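## Task

Seat the OSFP module in port 17 (top row, eighth from the right) by pushing it fully in until it latches. Do not use force on any module, keep all other modules latched, and do not let the robot fall or finish tilted.

## Robot and tools

Robot: TidyBot++, one mobile base (0.54 m long, 0.50 m wide, 0.38 m tall) on four driven casters, carrying a single seven-joint arm with a two-finger gripper. The shoulder sits 0.12 m ahead of base centre and 0.68 m up. Cameras: base_camera and wrist_camera (the latter looks along the hand). Arm segments: upper arm 0.42 m, forearm 0.31 m, hand 0.31 m from wrist to the hand point. The arm begins folded, hand pointing down, sticking out up to 0.08 m ahead of the base.

Frames (metres): base frame has its origin on the floor below base centre, x forward, y left, z up. hand_pose is reported there as the midpoint between the finger pads; the hand's own z axis runs out along the fingers, and the fingers close along its y axis. Odometry frame = base frame at scene start; base_odometry counts wheel rotation only (slip looks like travel), heading in rad, left positive, within -3.142..3.142. base_tilt is in degrees, forward and right positive.

Tools.
move: one action. base is an object of relative offsets from where the base last measured itself, along its current axes: translate_m (forward +, -2..2 m), strafe_m (left +, -2..2 m), rotate_rad (counter-clockwise +, -6.3..6.3). joints is an object of absolute angle targets by name: joint_1_rad..joint_7_rad in radians, plus gripper_pos 0 (open, ~85 mm gap) to 1 (closed). Ranges: joint_2 ±2.249, joint_4 ±2.579, joint_6 ±2.099; joints 1, 3, 5, 7 unbounded but take the short way, so send steps under half a turn. joint_1 positive turns the arm clockwise from above, opposite to heading. target is one list of seven numbers, an absolute hand pose in the base frame: [x, y, z, qw, qx, qy, qz], metres then quaternion; with target, joints may only contain gripper_pos. speeds caps top speed for this action: translate_m/strafe_m 0.05..0.5 m/s (name only one when driving both together), rotate_rad 0.1..1.57 rad/s. cameras lists which images to return ([] none, omitted = all). blocking false returns within ~0.5 s while motion continues; a new move overrides only what it names. Unknown keys make a call invalid; out-of-range values get it refused.
wait: seconds 0..10, returns state and images; wait(0) shows a running move in line "earlier move".
stop: brakes all running motions; braked ones hold and may still press.
zoom_image: camera plus region [x0, y0, x1, y1] in pixels from top-left, at most 504x504.
finished_scene: scene = current scene number; ends it for good, and the goal must hold without the robot.

Reading results: "move" says done, or the worst status among motions. base_status, joint_status, hand_status give each motion's end: done, moving, off_target (rested away from target, maybe still pushing), stopped, not_followed, contact_stop, time_out, torque_fault, limit_stop_at_motor_heat. "joint command not followed" or "pose unreachable" means a check withheld arm targets (e.g. self-collision); the robot may keep trying them. hand_status done = within 10 mm and 2 degrees; most target moves end off_target within about 3 cm. hand_target is where the joints' targets would put the hand. motor_effort is torque per motor as percent of max, bracket = peak in last action, with a fixed bias of a few percent. Motor temperatures follow joint order. on_its_own lists uncommanded behaviour. An uncommanded stop, a refusal or a torque fault cancels the rest of your calls in that reply.

Corrections: to fix a hand position, add (wanted minus hand_pose) to the last target's x, y, z. For joints, send last command plus (wanted minus read). To hold still after a target, resend hand_target, not hand_pose. Small repeated steps may not move a joint at first because of friction. Poses with the hand forward, low and near the base often miss or drive the arm into the base; the hand can curve and overshoot.

Cautions: the arm does not avoid obstacles and keeps pushing if it touches the switch or rack; nothing stops it hitting the base (ARM HIT). Push modules gently with slow, small steps and watch effort; do not jam or shove other modules loose. Driving or turning while the arm is snagged above ~0.6 m, sideways swings while stretched out, or shoving a raised hand against furniture can tilt or topple the robot; retract the arm or back off to right a lean. A blocked base pushes hard until a 14 s time_out. Torque above 104.5 N m (joints 1-4) or 51.3 N m (5-7) freezes the arm for 10 s. Stretched-out holding or pushing heats motors: MOTOR HOT at 60 °C, weak braking fault at 75 °C. Avoid drops, slams, hard hits, heavy gripper loads and knocking anything out of the work area. The first scene is practice and may be skipped with finished_scene.

Each tool is called after "Emit:" by a JSON object that holds its "fn" and its "kwargs", one argument or row to a line.

## Session

Emit:
{"fn": "move", "kwargs": {

}}

Scene clock: 0.00 s.
Motor temperatures (°C): [32 32 29 35 39 51 48]
base_odometry: x=+0.000 y=+0.000 heading=+0.000
base_tilt: forward=+0.0 right=+0.1
base_status: not commanded
joint_positions: joint_1_rad=-0.025 joint_2_rad=-0.397 joint_3_rad=+3.168 joint_4_rad=-2.514 joint_5_rad=+0.049 joint_6_rad=-0.867 joint_7_rad=+1.561 gripper_pos=+0.000
joint_status: not commanded
motor_effort: joint_1_rad=+0 joint_2_rad=+0 joint_3_rad=+0 joint_4_rad=+17 joint_5_rad=+1 joint_6_rad=+1 joint_7_rad=+0
hand_pose: x=+0.2742 y=-0.0094 z=+0.5994 quat_wxyz=(+0.014, +0.997, +0.009, +0.079) (m; base frame)
hand_target: x=+0.2752 y=-0.0094 z=+0.6000 quat_wxyz=(+0.014, +0.997, +0.009, +0.080) (m; base frame)
hand_status: not commanded
pictures: base_camera, wrist_camera
Images, in order (width x height): base_camera 644x364, wrist_camera 644x476.

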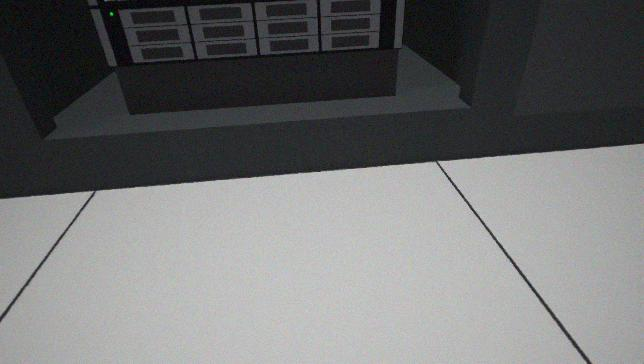

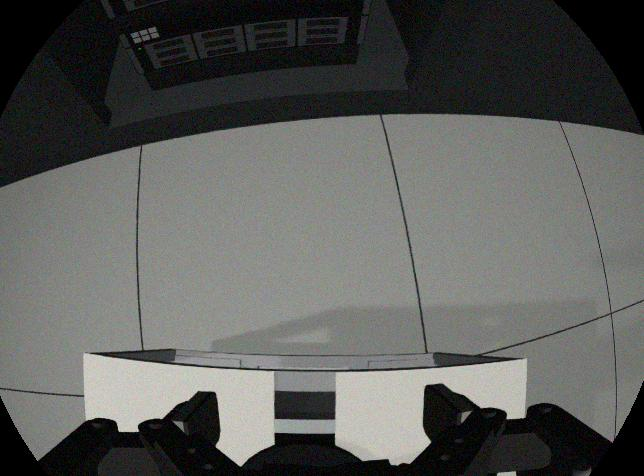

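Emit:
{"fn": "move", "kwargs": {
  "base": {"rotate_rad":0.12},
  "joints": {"joint_1_rad":-0.0,"joint_2_rad":-0.515,"joint_3_rad":3.12,"joint_4_rad":-2.282,"joint_5_rad":-0.06,"joint_6_rad":0.257,"joint_7_rad":1.55,"gripper_pos":1}
}}

Scene clock: 13.37 s.
Motor temperatures (°C): [32 32 29 35 39 51 48]
move: done
base_odometry: x=+0.000 y=+0.000 heading=+0.119
base_tilt: forward=+0.0 right=+0.0
base_status: done
joint_positions: joint_1_rad=-0.025 joint_2_rad=-0.509 joint_3_rad=+3.141 joint_4_rad=-2.296 joint_5_rad=+0.018 joint_6_rad=+0.216 joint_7_rad=+1.561 gripper_pos=+0.999
joint_status: all done
motor_effort: joint_1_rad=-1(1) joint_2_rad=-3(4) joint_3_rad=+0(1) joint_4_rad=+23(24) joint_5_rad=+0(1) joint_6_rad=+8(9) joint_7_rad=+0(2)
hand_pose: x=+0.5322 y=+0.0132 z=+0.9815 quat_wxyz=(-0.007, +0.707, +0.013, +0.707) (m; base frame)
hand_target: x=+0.5305 y=+0.0078 z=+1.0054 quat_wxyz=(-0.027, +0.685, -0.022, +0.728) (m; base frame)
hand_status: not commanded
pictures: base_camera, wrist_camera
Images, in order (width x height): base_camera 644x364, wrist_camera 644x476.

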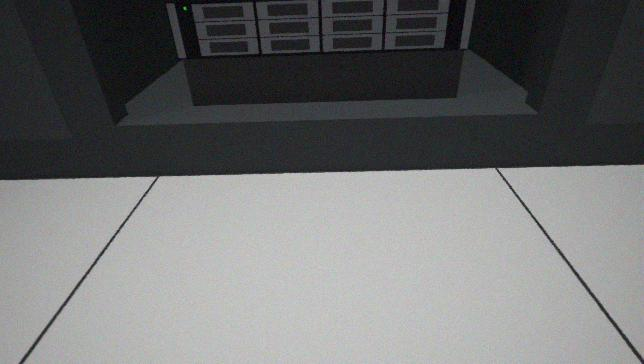

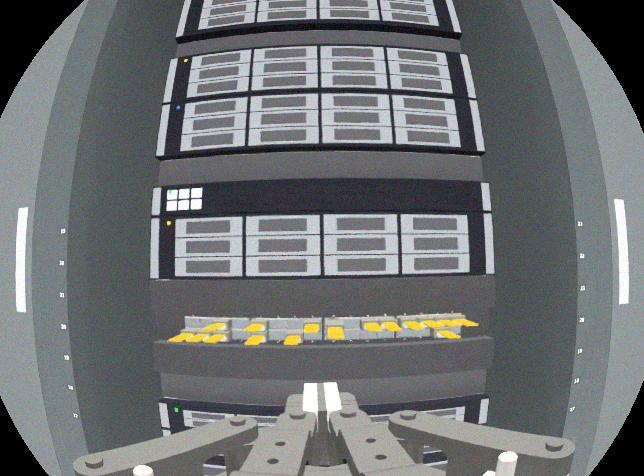

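Emit:
{"fn": "move", "kwargs": {
  "base": {"rotate_rad":0.046}
}}

Emit:
{"fn": "zoom_image", "kwargs": {
  "camera": "wrist_camera",
  "region": [140, 290, 500, 390]
}}

Scene clock: 17.27 s.
Motor temperatures (°C): [32 32 29 35 39 51 48]
move: done
base_odometry: x=+0.000 y=+0.000 heading=+0.165
base_tilt: forward=+0.0 right=+0.1
base_status: done
joint_positions: joint_1_rad=-0.022 joint_2_rad=-0.509 joint_3_rad=+3.133 joint_4_rad=-2.296 joint_5_rad=+0.017 joint_6_rad=+0.219 joint_7_rad=+1.561 gripper_pos=+0.999
joint_status: not commanded
motor_effort: joint_1_rad=-1(2) joint_2_rad=-3(3) joint_3_rad=+0(2) joint_4_rad=+23(24) joint_5_rad=+0(1) joint_6_rad=+9(9) joint_7_rad=+1(2)
hand_pose: x=+0.5320 y=+0.0157 z=+0.9825 quat_wxyz=(-0.008, +0.706, +0.015, +0.708) (m; base frame)
hand_target: x=+0.5305 y=+0.0078 z=+1.0054 quat_wxyz=(-0.027, +0.685, -0.022, +0.728) (m; base frame)
hand_status: not commanded
pictures: base_camera, wrist_camera
Images, in order (width x height): base_camera 644x364, wrist_camera 644x476.

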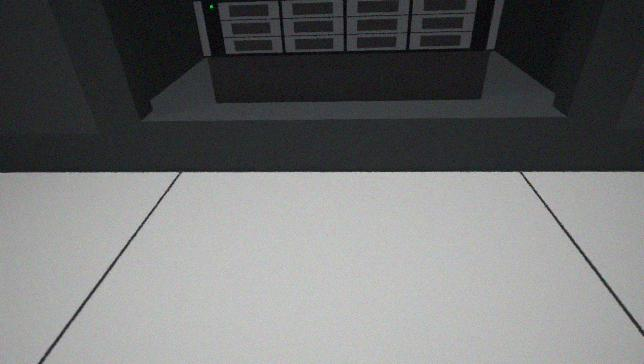

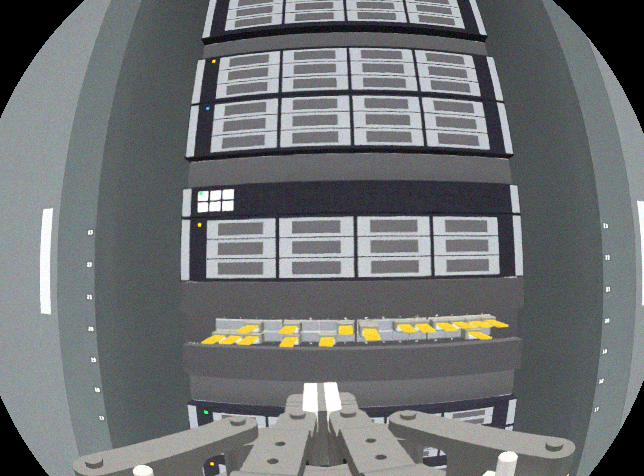

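Scaled by 1.400.

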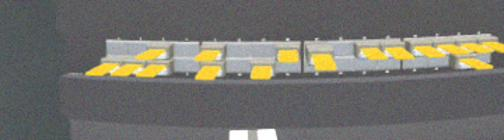

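Emit:
{"fn": "move", "kwargs": {
  "base": {"translate_m":0.19,"strafe_m":-0.068}
}}

Emit:
{"fn": "zoom_image", "kwargs": {
  "camera": "wrist_camera",
  "region": [230, 320, 430, 420]
}}

Scene clock: 27.57 s.
Motor temperatures (°C): [32 32 29 35 39 51 48]
move: done
base_odometry: x=+0.199 y=-0.036 heading=+0.166
base_tilt: forward=-0.1 right=+0.0
base_status: done
joint_positions: joint_1_rad=-0.022 joint_2_rad=-0.508 joint_3_rad=+3.133 joint_4_rad=-2.296 joint_5_rad=+0.017 joint_6_rad=+0.221 joint_7_rad=+1.561 gripper_pos=+0.999
joint_status: not commanded
motor_effort: joint_1_rad=-1(1) joint_2_rad=-3(6) joint_3_rad=+0(1) joint_4_rad=+23(25) joint_5_rad=+0(1) joint_6_rad=+9(9) joint_7_rad=+0(2)
hand_pose: x=+0.5322 y=+0.0157 z=+0.9828 quat_wxyz=(-0.008, +0.706, +0.015, +0.708) (m; base frame)
hand_target: x=+0.5305 y=+0.0078 z=+1.0054 quat_wxyz=(-0.027, +0.685, -0.022, +0.728) (m; base frame)
hand_status: not commanded
pictures: base_camera, wrist_camera
Images, in order (width x height): base_camera 644x364, wrist_camera 644x476.

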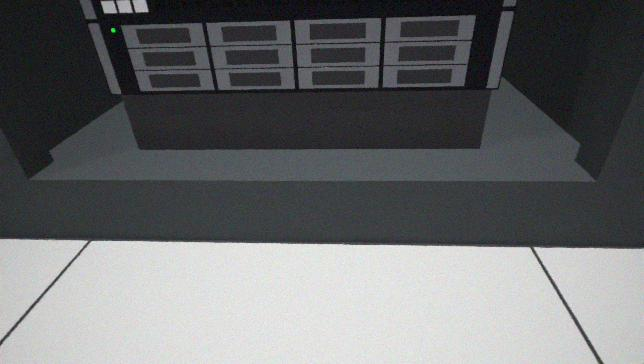

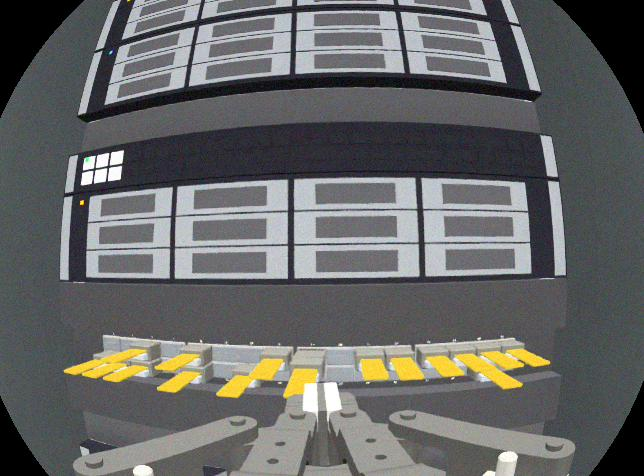

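Scaled by 2.520.

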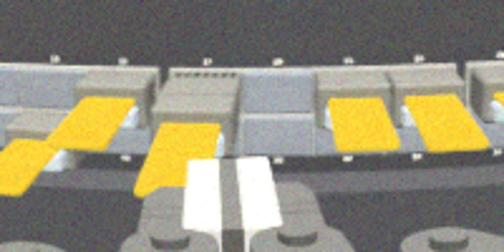

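Emit:
{"fn": "move", "kwargs": {
  "base": {"strafe_m":0.015},
  "joints": {"joint_1_rad":0.022},
  "cameras": ["wrist_camera"]
}}

Emit:
{"fn": "zoom_image", "kwargs": {
  "camera": "wrist_camera",
  "region": [270, 335, 370, 405]
}}

Scene clock: 40.70 s.
Motor temperatures (°C): [32 32 29 35 39 51 48]
move: done
base_odometry: x=+0.197 y=-0.021 heading=+0.166
base_tilt: forward=+0.0 right=+0.0
base_status: done
joint_positions: joint_1_rad=+0.001 joint_2_rad=-0.508 joint_3_rad=+3.132 joint_4_rad=-2.296 joint_5_rad=+0.017 joint_6_rad=+0.221 joint_7_rad=+1.561 gripper_pos=+0.999
joint_status: all done
motor_effort: joint_1_rad=-1(1) joint_2_rad=-2(4) joint_3_rad=+0(2) joint_4_rad=+23(25) joint_5_rad=+1(1) joint_6_rad=+8(9) joint_7_rad=+1(2)
hand_pose: x=+0.5324 y=+0.0071 z=+0.9829 quat_wxyz=(+0.000, +0.706, +0.008, +0.709) (m; base frame)
hand_target: x=+0.5306 y=-0.0013 z=+1.0054 quat_wxyz=(-0.019, +0.685, -0.030, +0.728) (m; base frame)
hand_status: not commanded
pictures: wrist_camera
Images, in order (width x height): wrist_camera 644x476.

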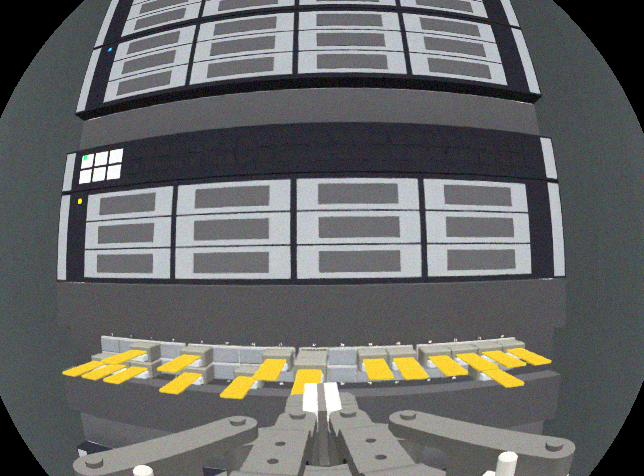

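Scaled by 5.040.

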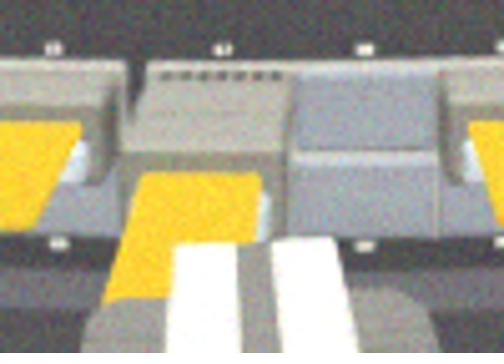

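Emit:
{"fn": "move", "kwargs": {
  "base": {"strafe_m":0.008},
  "joints": {"joint_2_rad":-0.465,"joint_4_rad":-2.4,"joint_6_rad":0.36},
  "cameras": ["wrist_camera"]
}}

Emit:
{"fn": "zoom_image", "kwargs": {
  "camera": "wrist_camera",
  "region": [262, 310, 382, 400]
}}

Scene clock: 74.80 s.
Motor temperatures (°C): [32 32 29 35 39 51 48]
move: done
base_odometry: x=+0.195 y=-0.013 heading=+0.165
base_tilt: forward=-0.1 right=-0.1
base_status: done
joint_positions: joint_1_rad=+0.001 joint_2_rad=-0.473 joint_3_rad=+3.130 joint_4_rad=-2.393 joint_5_rad=+0.017 joint_6_rad=+0.321 joint_7_rad=+1.561 gripper_pos=+0.999
joint_status: all done
motor_effort: joint_1_rad=-1(1) joint_2_rad=-3(5) joint_3_rad=+0(2) joint_4_rad=+23(25) joint_5_rad=+0(1) joint_6_rad=+8(9) joint_7_rad=+1(2)
hand_pose: x=+0.5338 y=+0.0081 z=+0.9396 quat_wxyz=(-0.001, +0.717, +0.009, +0.697) (m; base frame)
hand_target: x=+0.5351 y=-0.0038 z=+0.9443 quat_wxyz=(-0.015, +0.708, -0.032, +0.705) (m; base frame)
hand_status: not commanded
pictures: wrist_camera
Images, in order (width x height): wrist_camera 644x476.

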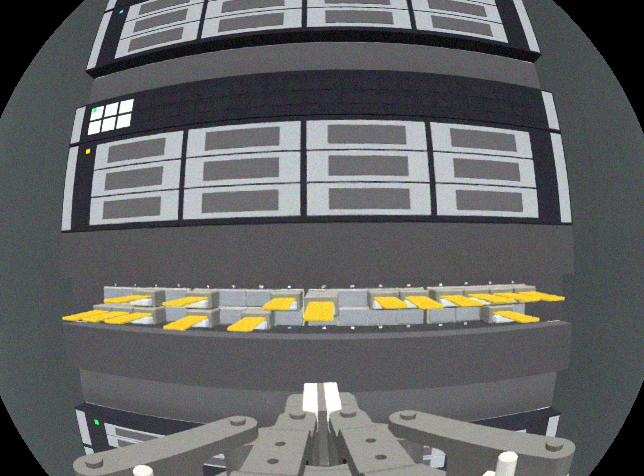

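Scaled by 4.200.

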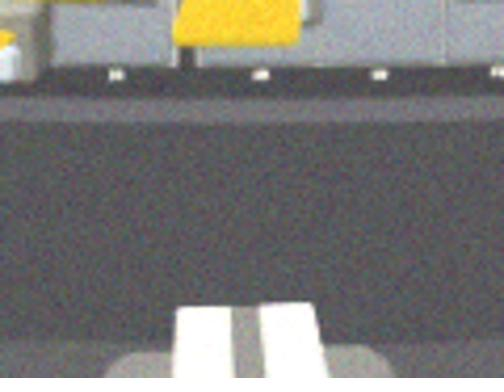

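Emit:
{"fn": "zoom_image", "kwargs": {
  "camera": "wrist_camera",
  "region": [262, 270, 382, 340]
}}

Scaled by 4.200.

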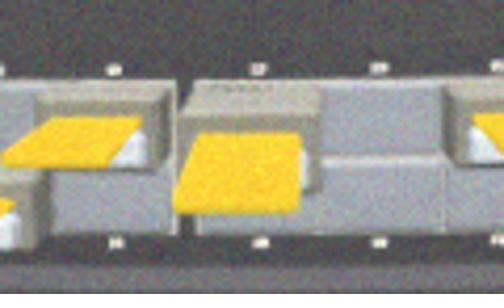

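Emit:
{"fn": "move", "kwargs": {
  "base": {"translate_m":0.03,"strafe_m":0.001},
  "joints": {"joint_2_rad":-0.492,"joint_4_rad":-2.333,"joint_6_rad":0.29},
  "cameras": ["wrist_camera"]
}}

Emit:
{"fn": "zoom_image", "kwargs": {
  "camera": "wrist_camera",
  "region": [262, 310, 382, 400]
}}

Scene clock: 110.10 s.
Motor temperatures (°C): [32 32 29 35 39 51 48]
move: done
base_odometry: x=+0.225 y=-0.007 heading=+0.166
base_tilt: forward=+0.0 right=+0.0
base_status: done
joint_positions: joint_1_rad=+0.001 joint_2_rad=-0.483 joint_3_rad=+3.130 joint_4_rad=-2.350 joint_5_rad=+0.017 joint_6_rad=+0.308 joint_7_rad=+1.561 gripper_pos=+0.999
joint_status: all done
motor_effort: joint_1_rad=+0(1) joint_2_rad=-4(7) joint_3_rad=+0(1) joint_4_rad=+23(25) joint_5_rad=+0(1) joint_6_rad=+8(10) joint_7_rad=+0(1)
hand_pose: x=+0.5354 y=+0.0082 z=+0.9663 quat_wxyz=(-0.001, +0.703, +0.009, +0.711) (m; base frame)
hand_target: x=+0.5342 y=-0.0022 z=+0.9747 quat_wxyz=(-0.017, +0.700, -0.031, +0.714) (m; base frame)
hand_status: not commanded
pictures: wrist_camera
Images, in order (width x height): wrist_camera 644x476.

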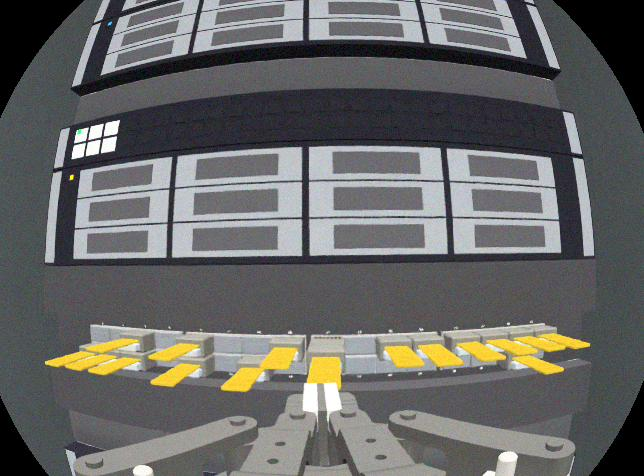

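Scaled by 4.200.

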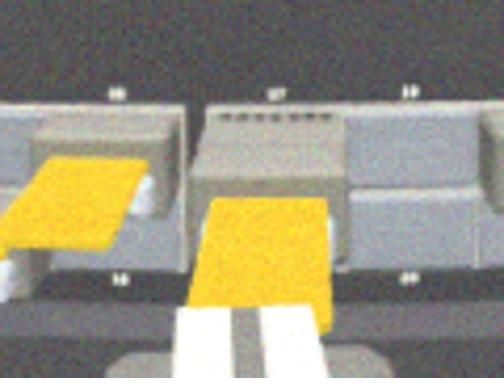

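Emit:
{"fn": "move", "kwargs": {
  "base": {"strafe_m":-0.003},
  "joints": {"joint_2_rad":-0.461,"joint_4_rad":-2.388,"joint_6_rad":0.365},
  "cameras": ["wrist_camera"]
}}

Emit:
{"fn": "zoom_image", "kwargs": {
  "camera": "wrist_camera",
  "region": [262, 310, 382, 400]
}}

Scene clock: 120.73 s.
Motor temperatures (°C): [32 32 29 35 39 51 48]
move: done
base_odometry: x=+0.226 y=-0.010 heading=+0.166
base_tilt: forward=+0.0 right=+0.1
base_status: done
joint_positions: joint_1_rad=+0.001 joint_2_rad=-0.469 joint_3_rad=+3.130 joint_4_rad=-2.382 joint_5_rad=+0.016 joint_6_rad=+0.344 joint_7_rad=+1.561 gripper_pos=+0.999
joint_status: all done
motor_effort: joint_1_rad=-1(2) joint_2_rad=-3(5) joint_3_rad=+0(3) joint_4_rad=+22(25) joint_5_rad=+0(1) joint_6_rad=+8(9) joint_7_rad=+0(1)
hand_pose: x=+0.5361 y=+0.0084 z=+0.9520 quat_wxyz=(-0.002, +0.706, +0.009, +0.708) (m; base frame)
hand_target: x=+0.5375 y=-0.0038 z=+0.9515 quat_wxyz=(-0.015, +0.703, -0.032, +0.710) (m; base frame)
hand_status: not commanded
pictures: wrist_camera
Images, in order (width x height): wrist_camera 644x476.

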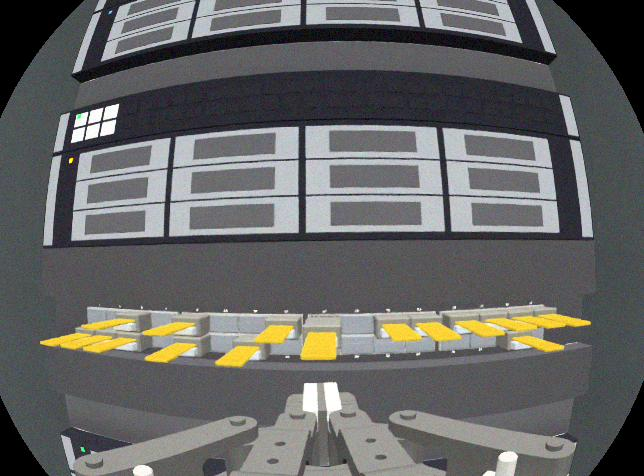

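Scaled by 4.200.

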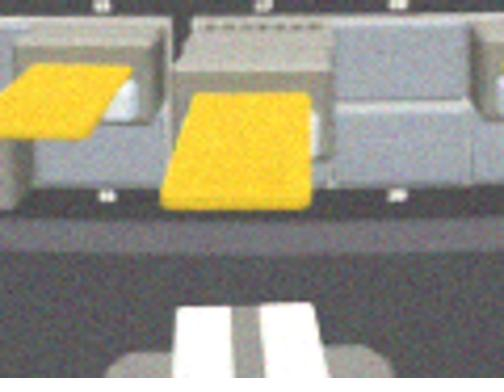

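Emit:
{"fn": "move", "kwargs": {
  "base": {"rotate_rad":-0.035,"strafe_m":0.021},
  "cameras": ["wrist_camera"]
}}

Emit:
{"fn": "zoom_image", "kwargs": {
  "camera": "wrist_camera",
  "region": [262, 310, 382, 400]
}}

Emit:
{"fn": "move", "kwargs": {
  "base": {"translate_m":0.02},
  "cameras": ["wrist_camera"]
}}

Emit:
{"fn": "zoom_image", "kwargs": {
  "camera": "wrist_camera",
  "region": [262, 310, 382, 400]
}}

Scene clock: 147.97 s.
Motor temperatures (°C): [32 32 29 35 39 51 48]
move: done
base_odometry: x=+0.222 y=+0.011 heading=+0.131
base_tilt: forward=+0.0 right=-0.1
base_status: done
joint_positions: joint_1_rad=+0.002 joint_2_rad=-0.469 joint_3_rad=+3.129 joint_4_rad=-2.382 joint_5_rad=+0.016 joint_6_rad=+0.344 joint_7_rad=+1.561 gripper_pos=+0.999
joint_status: not commanded
motor_effort: joint_1_rad=+0(1) joint_2_rad=-3(4) joint_3_rad=+0(2) joint_4_rad=+24(24) joint_5_rad=+0(1) joint_6_rad=+8(9) joint_7_rad=+1(1)
hand_pose: x=+0.5361 y=+0.0084 z=+0.9520 quat_wxyz=(-0.001, +0.707, +0.009, +0.708) (m; base frame)
hand_target: x=+0.5375 y=-0.0038 z=+0.9515 quat_wxyz=(-0.015, +0.703, -0.032, +0.710) (m; base frame)
hand_status: not commanded
pictures: wrist_camera
Images, in order (width x height): wrist_camera 644x476.

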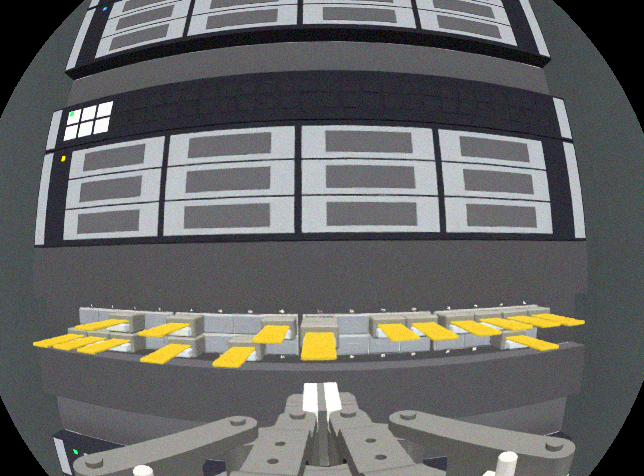

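Scaled by 4.200.

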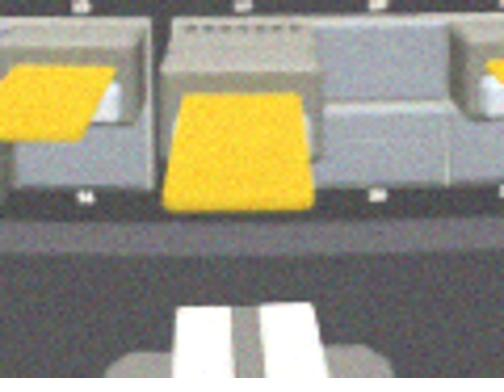

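Scene clock: 148.70 s.
Motor temperatures (°C): [32 32 29 35 39 51 48]
move: done
base_odometry: x=+0.242 y=+0.014 heading=+0.131
base_tilt: forward=+0.0 right=+0.0
base_status: done
joint_positions: joint_1_rad=+0.002 joint_2_rad=-0.459 joint_3_rad=+3.129 joint_4_rad=-2.382 joint_5_rad=+0.016 joint_6_rad=+0.344 joint_7_rad=+1.561 gripper_pos=+0.999
joint_status: not commanded
motor_effort: joint_1_rad=+0(1) joint_2_rad=-4(7) joint_3_rad=+0(1) joint_4_rad=+22(24) joint_5_rad=+0(1) joint_6_rad=+8(9) joint_7_rad=+1(1)
hand_pose: x=+0.5386 y=+0.0083 z=+0.9480 quat_wxyz=(-0.001, +0.710, +0.009, +0.704) (m; base frame)
hand_target: x=+0.5375 y=-0.0038 z=+0.9515 quat_wxyz=(-0.015, +0.703, -0.032, +0.710) (m; base frame)
hand_status: not commanded
pictures: wrist_camera
Images, in order (width x height): wrist_camera 644x476.

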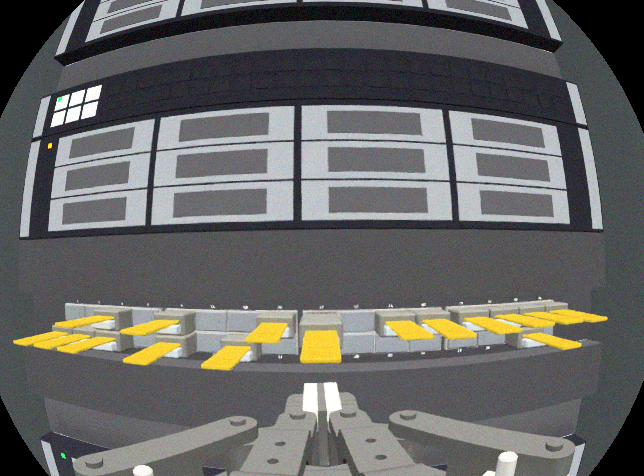

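Scaled by 4.200.

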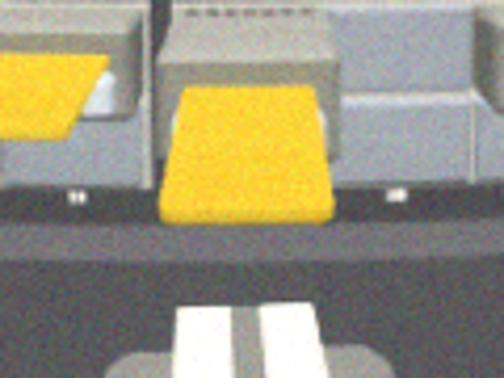

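Emit:
{"fn": "move", "kwargs": {
  "joints": {"joint_2_rad":-0.489,"joint_4_rad":-2.318,"joint_6_rad":0.265},
  "cameras": ["wrist_camera"]
}}

Emit:
{"fn": "zoom_image", "kwargs": {
  "camera": "wrist_camera",
  "region": [262, 310, 382, 400]
}}

Scene clock: 157.50 s.
Motor temperatures (°C): [32 32 29 35 39 51 48]
move: done
base_odometry: x=+0.242 y=+0.014 heading=+0.131
base_tilt: forward=-0.1 right=-0.1
base_status: not commanded
joint_positions: joint_1_rad=+0.002 joint_2_rad=-0.477 joint_3_rad=+3.129 joint_4_rad=-2.339 joint_5_rad=+0.016 joint_6_rad=+0.295 joint_7_rad=+1.561 gripper_pos=+0.999
joint_status: all done
motor_effort: joint_1_rad=-1(1) joint_2_rad=-4(5) joint_3_rad=-1(1) joint_4_rad=+24(25) joint_5_rad=+1(1) joint_6_rad=+7(9) joint_7_rad=+1(1)
hand_pose: x=+0.5380 y=+0.0082 z=+0.9668 quat_wxyz=(-0.001, +0.705, +0.009, +0.709) (m; base frame)
hand_target: x=+0.5363 y=-0.0018 z=+0.9748 quat_wxyz=(-0.018, +0.704, -0.031, +0.709) (m; base frame)
hand_status: not commanded
pictures: wrist_camera
Images, in order (width x height): wrist_camera 644x476.

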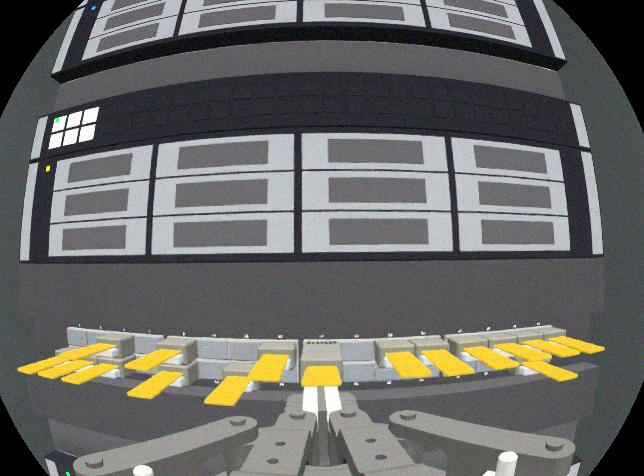

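Scaled by 4.200.

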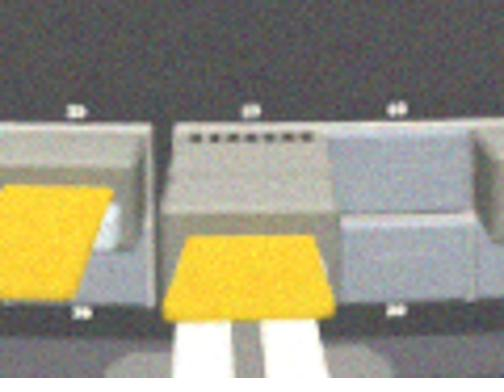

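Emit:
{"fn": "move", "kwargs": {
  "base": {"translate_m":0.014},
  "speeds": {"translate_m":0.05},
  "cameras": ["wrist_camera"]
}}

Emit:
{"fn": "zoom_image", "kwargs": {
  "camera": "wrist_camera",
  "region": [262, 310, 382, 400]
}}

Scene clock: 168.47 s.
Motor temperatures (°C): [32 32 29 35 39 51 48]
move: done
base_odometry: x=+0.256 y=+0.016 heading=+0.131
base_tilt: forward=+0.0 right=-0.1
base_status: done
joint_positions: joint_1_rad=+0.002 joint_2_rad=-0.481 joint_3_rad=+3.129 joint_4_rad=-2.339 joint_5_rad=+0.016 joint_6_rad=+0.295 joint_7_rad=+1.561 gripper_pos=+0.999
joint_status: not commanded
motor_effort: joint_1_rad=+0(1) joint_2_rad=-4(6) joint_3_rad=+0(1) joint_4_rad=+23(24) joint_5_rad=+0(1) joint_6_rad=+9(9) joint_7_rad=+1(2)
hand_pose: x=+0.5369 y=+0.0082 z=+0.9683 quat_wxyz=(-0.001, +0.704, +0.009, +0.710) (m; base frame)
hand_target: x=+0.5363 y=-0.0018 z=+0.9748 quat_wxyz=(-0.018, +0.704, -0.031, +0.709) (m; base frame)
hand_status: not commanded
pictures: wrist_camera
Images, in order (width x height): wrist_camera 644x476.

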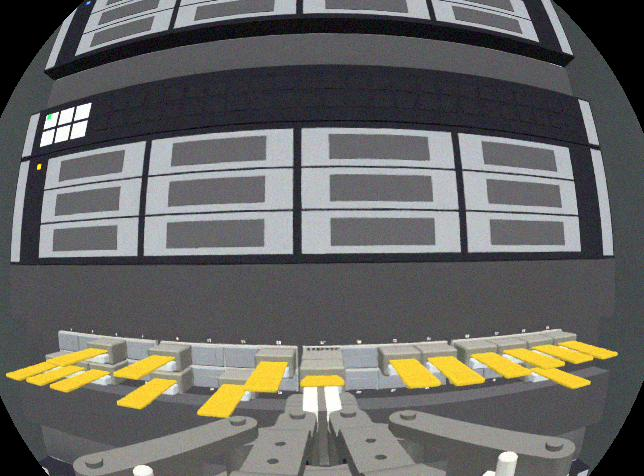

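Scaled by 4.200.

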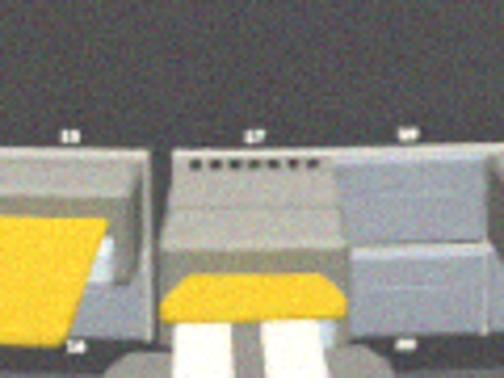

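Emit:
{"fn": "move", "kwargs": {
  "base": {"translate_m":0.008},
  "speeds": {"translate_m":0.05},
  "cameras": ["wrist_camera"]
}}

Emit:
{"fn": "zoom_image", "kwargs": {
  "camera": "wrist_camera",
  "region": [262, 310, 382, 400]
}}

Emit:
{"fn": "move", "kwargs": {
  "base": {"translate_m":0.006},
  "speeds": {"translate_m":0.05},
  "cameras": ["wrist_camera"]
}}

Emit:
{"fn": "zoom_image", "kwargs": {
  "camera": "wrist_camera",
  "region": [262, 310, 382, 400]
}}

Scene clock: 180.63 s.
Motor temperatures (°C): [32 32 29 35 39 51 48]
move: done
base_odometry: x=+0.264 y=+0.017 heading=+0.131
base_tilt: forward=-0.1 right=+0.1
base_status: done
joint_positions: joint_1_rad=+0.002 joint_2_rad=-0.483 joint_3_rad=+3.129 joint_4_rad=-2.339 joint_5_rad=+0.016 joint_6_rad=+0.295 joint_7_rad=+1.561 gripper_pos=+0.999
joint_status: not commanded
motor_effort: joint_1_rad=-1(1) joint_2_rad=-3(7) joint_3_rad=+0(1) joint_4_rad=+24(25) joint_5_rad=+0(1) joint_6_rad=+8(9) joint_7_rad=+0(2)
hand_pose: x=+0.5364 y=+0.0082 z=+0.9690 quat_wxyz=(-0.001, +0.704, +0.009, +0.711) (m; base frame)
hand_target: x=+0.5363 y=-0.0018 z=+0.9748 quat_wxyz=(-0.018, +0.704, -0.031, +0.709) (m; base frame)
hand_status: not commanded
pictures: wrist_camera
Images, in order (width x height): wrist_camera 644x476.

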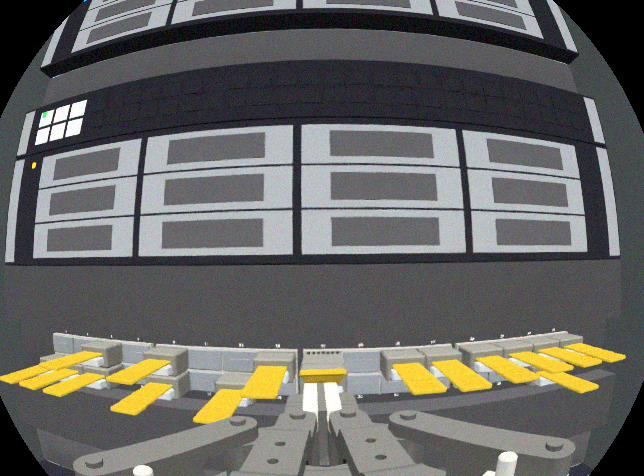

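Scaled by 4.200.

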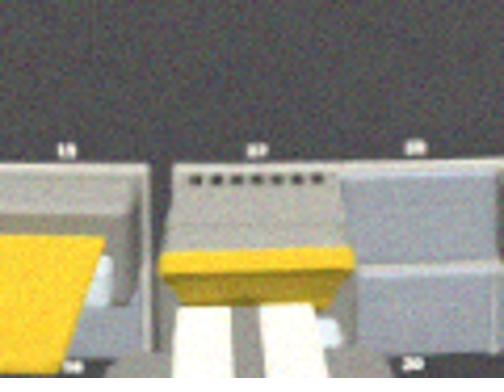

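Scene clock: 181.23 s.
Motor temperatures (°C): [32 32 29 35 39 51 48]
move: done
base_odometry: x=+0.270 y=+0.018 heading=+0.131
base_tilt: forward=+0.0 right=+0.0
base_status: done
joint_positions: joint_1_rad=+0.002 joint_2_rad=-0.484 joint_3_rad=+3.129 joint_4_rad=-2.339 joint_5_rad=+0.016 joint_6_rad=+0.295 joint_7_rad=+1.561 gripper_pos=+0.999
joint_status: not commanded
motor_effort: joint_1_rad=+0(1) joint_2_rad=-3(5) joint_3_rad=+0(1) joint_4_rad=+23(26) joint_5_rad=+0(1) joint_6_rad=+9(10) joint_7_rad=+1(1)
hand_pose: x=+0.5360 y=+0.0082 z=+0.9696 quat_wxyz=(-0.001, +0.703, +0.009, +0.711) (m; base frame)
hand_target: x=+0.5363 y=-0.0018 z=+0.9748 quat_wxyz=(-0.018, +0.704, -0.031, +0.709) (m; base frame)
hand_status: not commanded
pictures: wrist_camera
Images, in order (width x height): wrist_camera 644x476.

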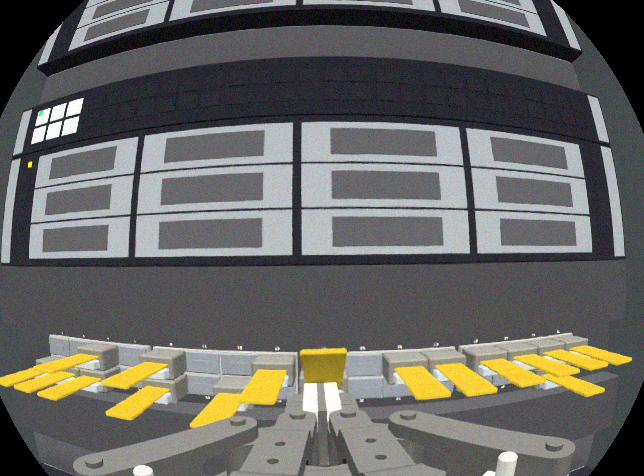

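Scaled by 4.200.

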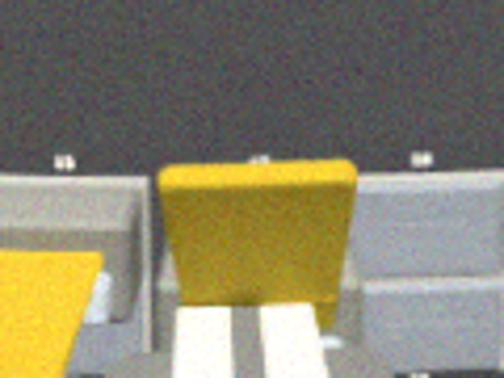

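Emit:
{"fn": "move", "kwargs": {
  "base": {"translate_m":0.006},
  "speeds": {"translate_m":0.05},
  "cameras": ["wrist_camera"]
}}

Emit:
{"fn": "zoom_image", "kwargs": {
  "camera": "wrist_camera",
  "region": [262, 310, 382, 400]
}}

Emit:
{"fn": "move", "kwargs": {
  "base": {"translate_m":0.006},
  "speeds": {"translate_m":0.05},
  "cameras": ["wrist_camera"]
}}

Emit:
{"fn": "zoom_image", "kwargs": {
  "camera": "wrist_camera",
  "region": [262, 310, 382, 400]
}}

Scene clock: 188.17 s.
Motor temperatures (°C): [32 32 29 35 39 51 48]
move: done
base_odometry: x=+0.276 y=+0.019 heading=+0.131
base_tilt: forward=+0.1 right=+0.0
base_status: done
joint_positions: joint_1_rad=+0.002 joint_2_rad=-0.488 joint_3_rad=+3.129 joint_4_rad=-2.337 joint_5_rad=+0.016 joint_6_rad=+0.291 joint_7_rad=+1.561 gripper_pos=+0.999
joint_status: not commanded
motor_effort: joint_1_rad=-1(1) joint_2_rad=-3(4) joint_3_rad=+0(1) joint_4_rad=+25(28) joint_5_rad=+1(1) joint_6_rad=+9(10) joint_7_rad=+1(1)
hand_pose: x=+0.5350 y=+0.0082 z=+0.9712 quat_wxyz=(-0.001, +0.702, +0.009, +0.712) (m; base frame)
hand_target: x=+0.5363 y=-0.0018 z=+0.9748 quat_wxyz=(-0.018, +0.704, -0.031, +0.709) (m; base frame)
hand_status: not commanded
pictures: wrist_camera
Images, in order (width x height): wrist_camera 644x476.

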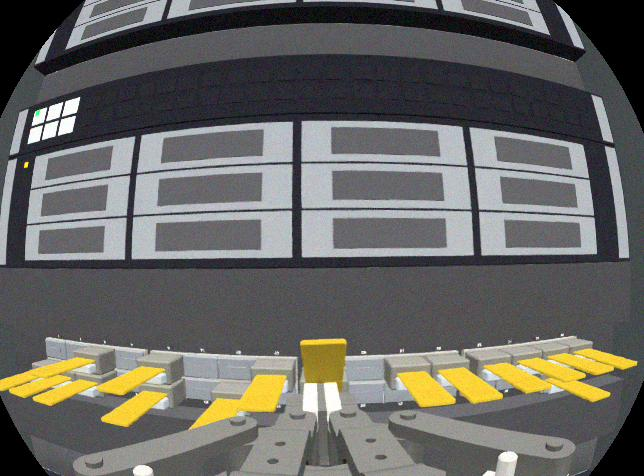

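Scaled by 4.200.

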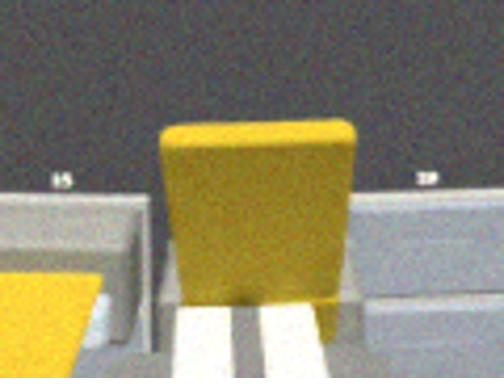

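Scene clock: 188.83 s.
Motor temperatures (°C): [32 32 29 35 39 51 48]
move: done
base_odometry: x=+0.282 y=+0.020 heading=+0.132
base_tilt: forward=+0.0 right=+0.0
base_status: done
joint_positions: joint_1_rad=+0.002 joint_2_rad=-0.491 joint_3_rad=+3.129 joint_4_rad=-2.336 joint_5_rad=+0.016 joint_6_rad=+0.288 joint_7_rad=+1.561 gripper_pos=+0.999
joint_status: not commanded
motor_effort: joint_1_rad=+0(1) joint_2_rad=-3(4) joint_3_rad=+0(1) joint_4_rad=+25(27) joint_5_rad=+0(1) joint_6_rad=+8(11) joint_7_rad=+0(2)
hand_pose: x=+0.5344 y=+0.0082 z=+0.9720 quat_wxyz=(-0.001, +0.702, +0.009, +0.712) (m; base frame)
hand_target: x=+0.5363 y=-0.0018 z=+0.9748 quat_wxyz=(-0.018, +0.704, -0.031, +0.709) (m; base frame)
hand_status: not commanded
pictures: wrist_camera
Images, in order (width x height): wrist_camera 644x476.

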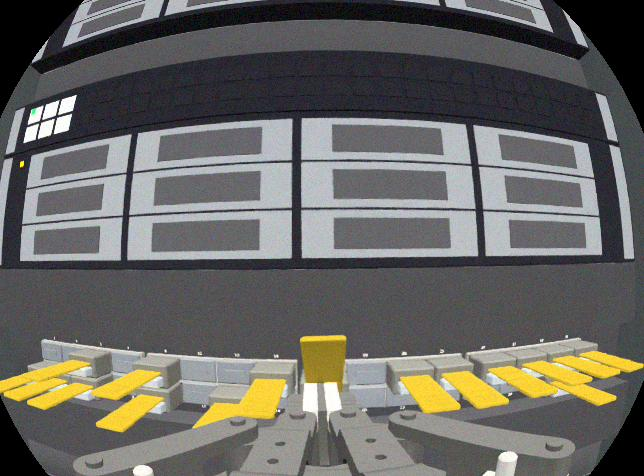

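Scaled by 4.200.

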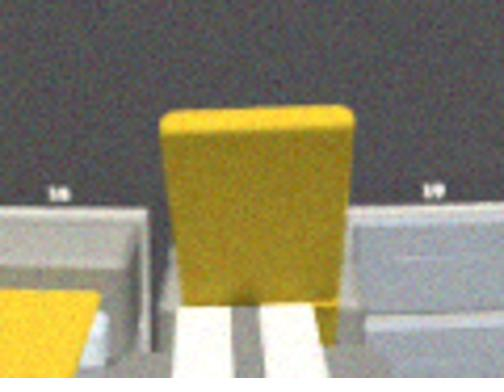

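Emit:
{"fn": "move", "kwargs": {
  "base": {"translate_m":0.006},
  "speeds": {"translate_m":0.05},
  "cameras": ["wrist_camera"]
}}

Emit:
{"fn": "zoom_image", "kwargs": {
  "camera": "wrist_camera",
  "region": [262, 320, 382, 410]
}}

Emit:
{"fn": "move", "kwargs": {
  "base": {"translate_m":0.005},
  "speeds": {"translate_m":0.05},
  "cameras": ["wrist_camera"]
}}

Emit:
{"fn": "zoom_image", "kwargs": {
  "camera": "wrist_camera",
  "region": [262, 320, 382, 410]
}}

Scene clock: 196.60 s.
Motor temperatures (°C): [32 32 29 35 39 51 48]
move: done
base_odometry: x=+0.288 y=+0.021 heading=+0.132
base_tilt: forward=+0.0 right=+0.0
base_status: done
joint_positions: joint_1_rad=+0.003 joint_2_rad=-0.493 joint_3_rad=+3.129 joint_4_rad=-2.336 joint_5_rad=+0.015 joint_6_rad=+0.286 joint_7_rad=+1.561 gripper_pos=+0.999
joint_status: not commanded
motor_effort: joint_1_rad=-1(1) joint_2_rad=-3(3) joint_3_rad=+0(1) joint_4_rad=+26(28) joint_5_rad=+0(1) joint_6_rad=+10(11) joint_7_rad=+1(2)
hand_pose: x=+0.5338 y=+0.0078 z=+0.9721 quat_wxyz=(-0.001, +0.702, +0.008, +0.712) (m; base frame)
hand_target: x=+0.5363 y=-0.0018 z=+0.9748 quat_wxyz=(-0.018, +0.704, -0.031, +0.709) (m; base frame)
hand_status: not commanded
pictures: wrist_camera
Images, in order (width x height): wrist_camera 644x476.

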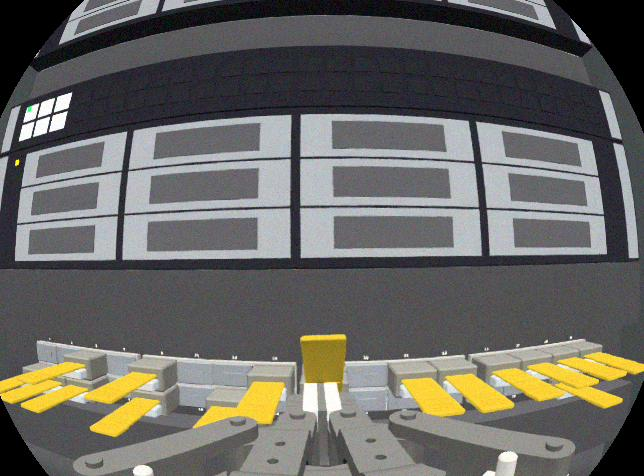

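Scaled by 4.200.

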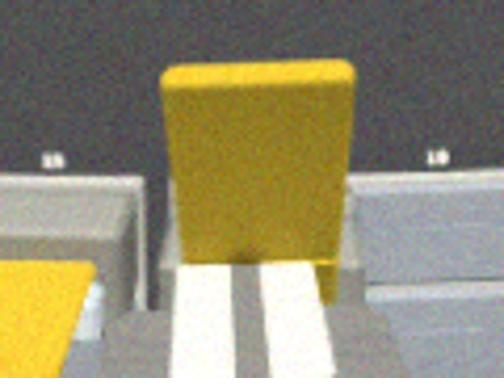

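Scene clock: 197.23 s.
Motor temperatures (°C): [32 32 29 35 39 51 48]
move: done
base_odometry: x=+0.293 y=+0.022 heading=+0.132
base_tilt: forward=+0.0 right=+0.0
base_status: done
joint_positions: joint_1_rad=+0.004 joint_2_rad=-0.493 joint_3_rad=+3.129 joint_4_rad=-2.335 joint_5_rad=+0.014 joint_6_rad=+0.286 joint_7_rad=+1.561 gripper_pos=+0.999
joint_status: not commanded
motor_effort: joint_1_rad=+0(2) joint_2_rad=-3(4) joint_3_rad=+0(1) joint_4_rad=+26(29) joint_5_rad=-1(1) joint_6_rad=+9(12) joint_7_rad=+0(1)
hand_pose: x=+0.5339 y=+0.0075 z=+0.9726 quat_wxyz=(-0.001, +0.702, +0.008, +0.712) (m; base frame)
hand_target: x=+0.5363 y=-0.0018 z=+0.9748 quat_wxyz=(-0.018, +0.704, -0.031, +0.709) (m; base frame)
hand_status: not commanded
pictures: wrist_camera
Images, in order (width x height): wrist_camera 644x476.

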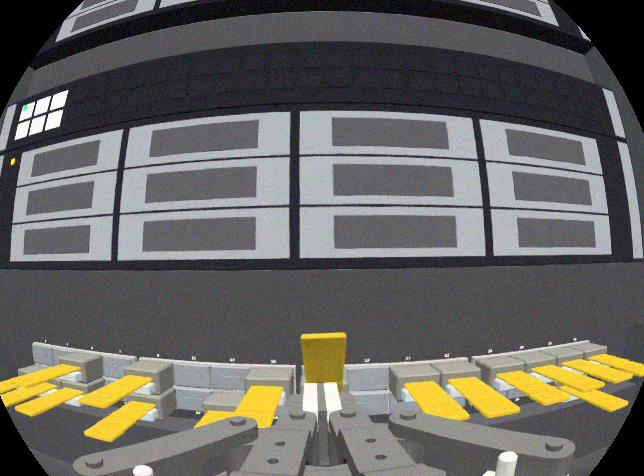

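Scaled by 4.200.

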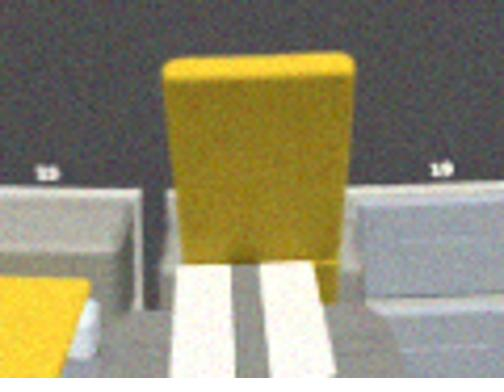

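Emit:
{"fn": "move", "kwargs": {
  "base": {"translate_m":0.005},
  "speeds": {"translate_m":0.05},
  "cameras": ["wrist_camera"]
}}

Emit:
{"fn": "zoom_image", "kwargs": {
  "camera": "wrist_camera",
  "region": [262, 320, 382, 410]
}}

Emit:
{"fn": "move", "kwargs": {
  "base": {"translate_m":0.004},
  "speeds": {"translate_m":0.05},
  "cameras": ["wrist_camera"]
}}

Emit:
{"fn": "zoom_image", "kwargs": {
  "camera": "wrist_camera",
  "region": [262, 320, 382, 410]
}}

Scene clock: 204.40 s.
Motor temperatures (°C): [32 32 29 35 39 51 48]
move: done
base_odometry: x=+0.298 y=+0.023 heading=+0.132
base_tilt: forward=+0.0 right=-0.1
base_status: done
joint_positions: joint_1_rad=+0.004 joint_2_rad=-0.493 joint_3_rad=+3.129 joint_4_rad=-2.334 joint_5_rad=+0.014 joint_6_rad=+0.284 joint_7_rad=+1.561 gripper_pos=+0.999
joint_status: not commanded
motor_effort: joint_1_rad=+0(2) joint_2_rad=-3(4) joint_3_rad=+0(1) joint_4_rad=+27(28) joint_5_rad=+0(1) joint_6_rad=+10(11) joint_7_rad=+1(2)
hand_pose: x=+0.5338 y=+0.0072 z=+0.9728 quat_wxyz=(+0.000, +0.702, +0.007, +0.712) (m; base frame)
hand_target: x=+0.5363 y=-0.0018 z=+0.9748 quat_wxyz=(-0.018, +0.704, -0.031, +0.709) (m; base frame)
hand_status: not commanded
pictures: wrist_camera
Images, in order (width x height): wrist_camera 644x476.

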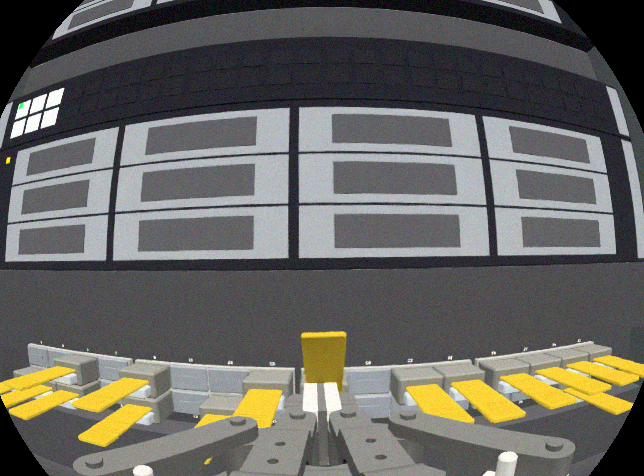

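Scaled by 4.200.

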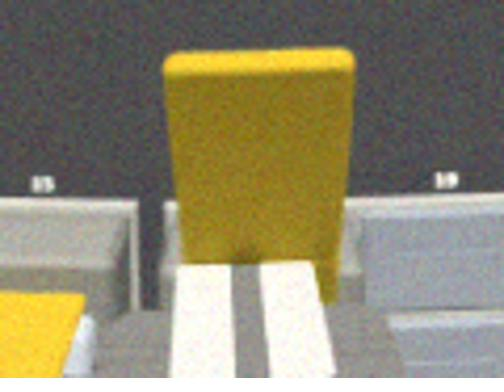

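Scene clock: 205.07 s.
Motor temperatures (°C): [32 32 29 35 39 51 48]
move: done
base_odometry: x=+0.302 y=+0.024 heading=+0.132
base_tilt: forward=+0.1 right=-0.1
base_status: done
joint_positions: joint_1_rad=+0.005 joint_2_rad=-0.496 joint_3_rad=+3.129 joint_4_rad=-2.335 joint_5_rad=+0.014 joint_6_rad=+0.284 joint_7_rad=+1.561 gripper_pos=+0.999
joint_status: not commanded
motor_effort: joint_1_rad=+0(2) joint_2_rad=-2(3) joint_3_rad=+0(1) joint_4_rad=+26(29) joint_5_rad=+0(1) joint_6_rad=+11(11) joint_7_rad=+1(2)
hand_pose: x=+0.5331 y=+0.0069 z=+0.9729 quat_wxyz=(+0.000, +0.702, +0.007, +0.712) (m; base frame)
hand_target: x=+0.5363 y=-0.0018 z=+0.9748 quat_wxyz=(-0.018, +0.704, -0.031, +0.709) (m; base frame)
hand_status: not commanded
pictures: wrist_camera
Images, in order (width x height): wrist_camera 644x476.

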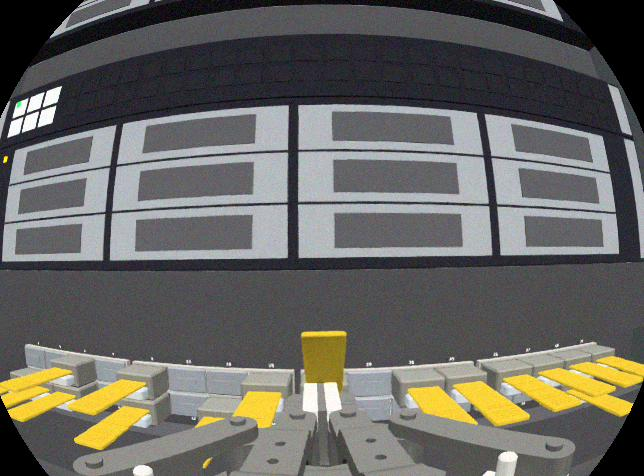

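Scaled by 4.200.

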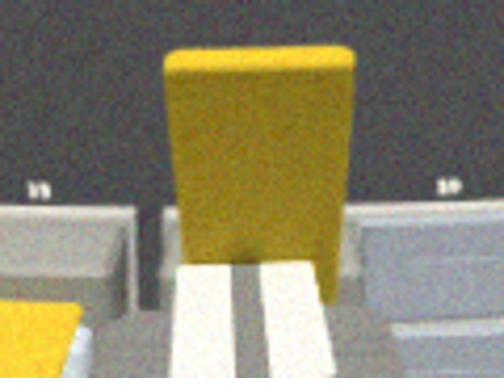

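Emit:
{"fn": "move", "kwargs": {
  "base": {"translate_m":0.004},
  "speeds": {"translate_m":0.05},
  "cameras": ["wrist_camera"]
}}

Emit:
{"fn": "zoom_image", "kwargs": {
  "camera": "wrist_camera",
  "region": [262, 320, 382, 410]
}}

Scene clock: 209.47 s.
Motor temperatures (°C): [32 32 29 35 39 51 48]
move: done
base_odometry: x=+0.306 y=+0.024 heading=+0.132
base_tilt: forward=+0.0 right=-0.1
base_status: done
joint_positions: joint_1_rad=+0.005 joint_2_rad=-0.506 joint_3_rad=+3.129 joint_4_rad=-2.341 joint_5_rad=+0.013 joint_6_rad=+0.281 joint_7_rad=+1.561 gripper_pos=+0.999
joint_status: not commanded
motor_effort: joint_1_rad=-1(2) joint_2_rad=+1(6) joint_3_rad=+0(1) joint_4_rad=+27(30) joint_5_rad=+0(0) joint_6_rad=+10(12) joint_7_rad=+1(2)
hand_pose: x=+0.5295 y=+0.0068 z=+0.9731 quat_wxyz=(+0.000, +0.701, +0.007, +0.713) (m; base frame)
hand_target: x=+0.5363 y=-0.0018 z=+0.9748 quat_wxyz=(-0.018, +0.704, -0.031, +0.709) (m; base frame)
hand_status: not commanded
pictures: wrist_camera
Images, in order (width x height): wrist_camera 644x476.

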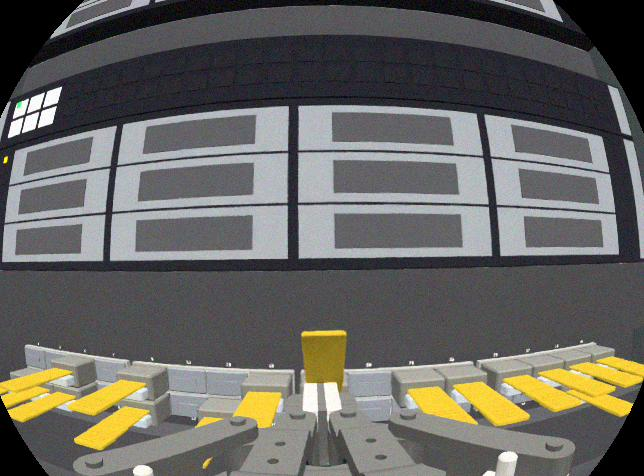

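Scaled by 4.200.

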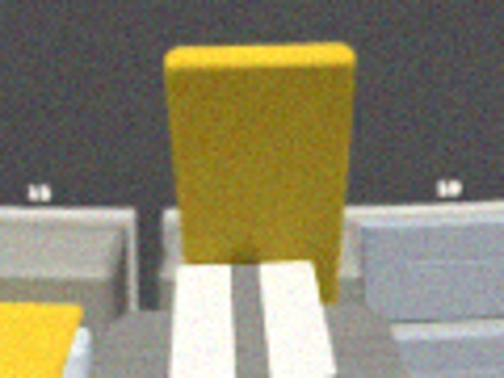

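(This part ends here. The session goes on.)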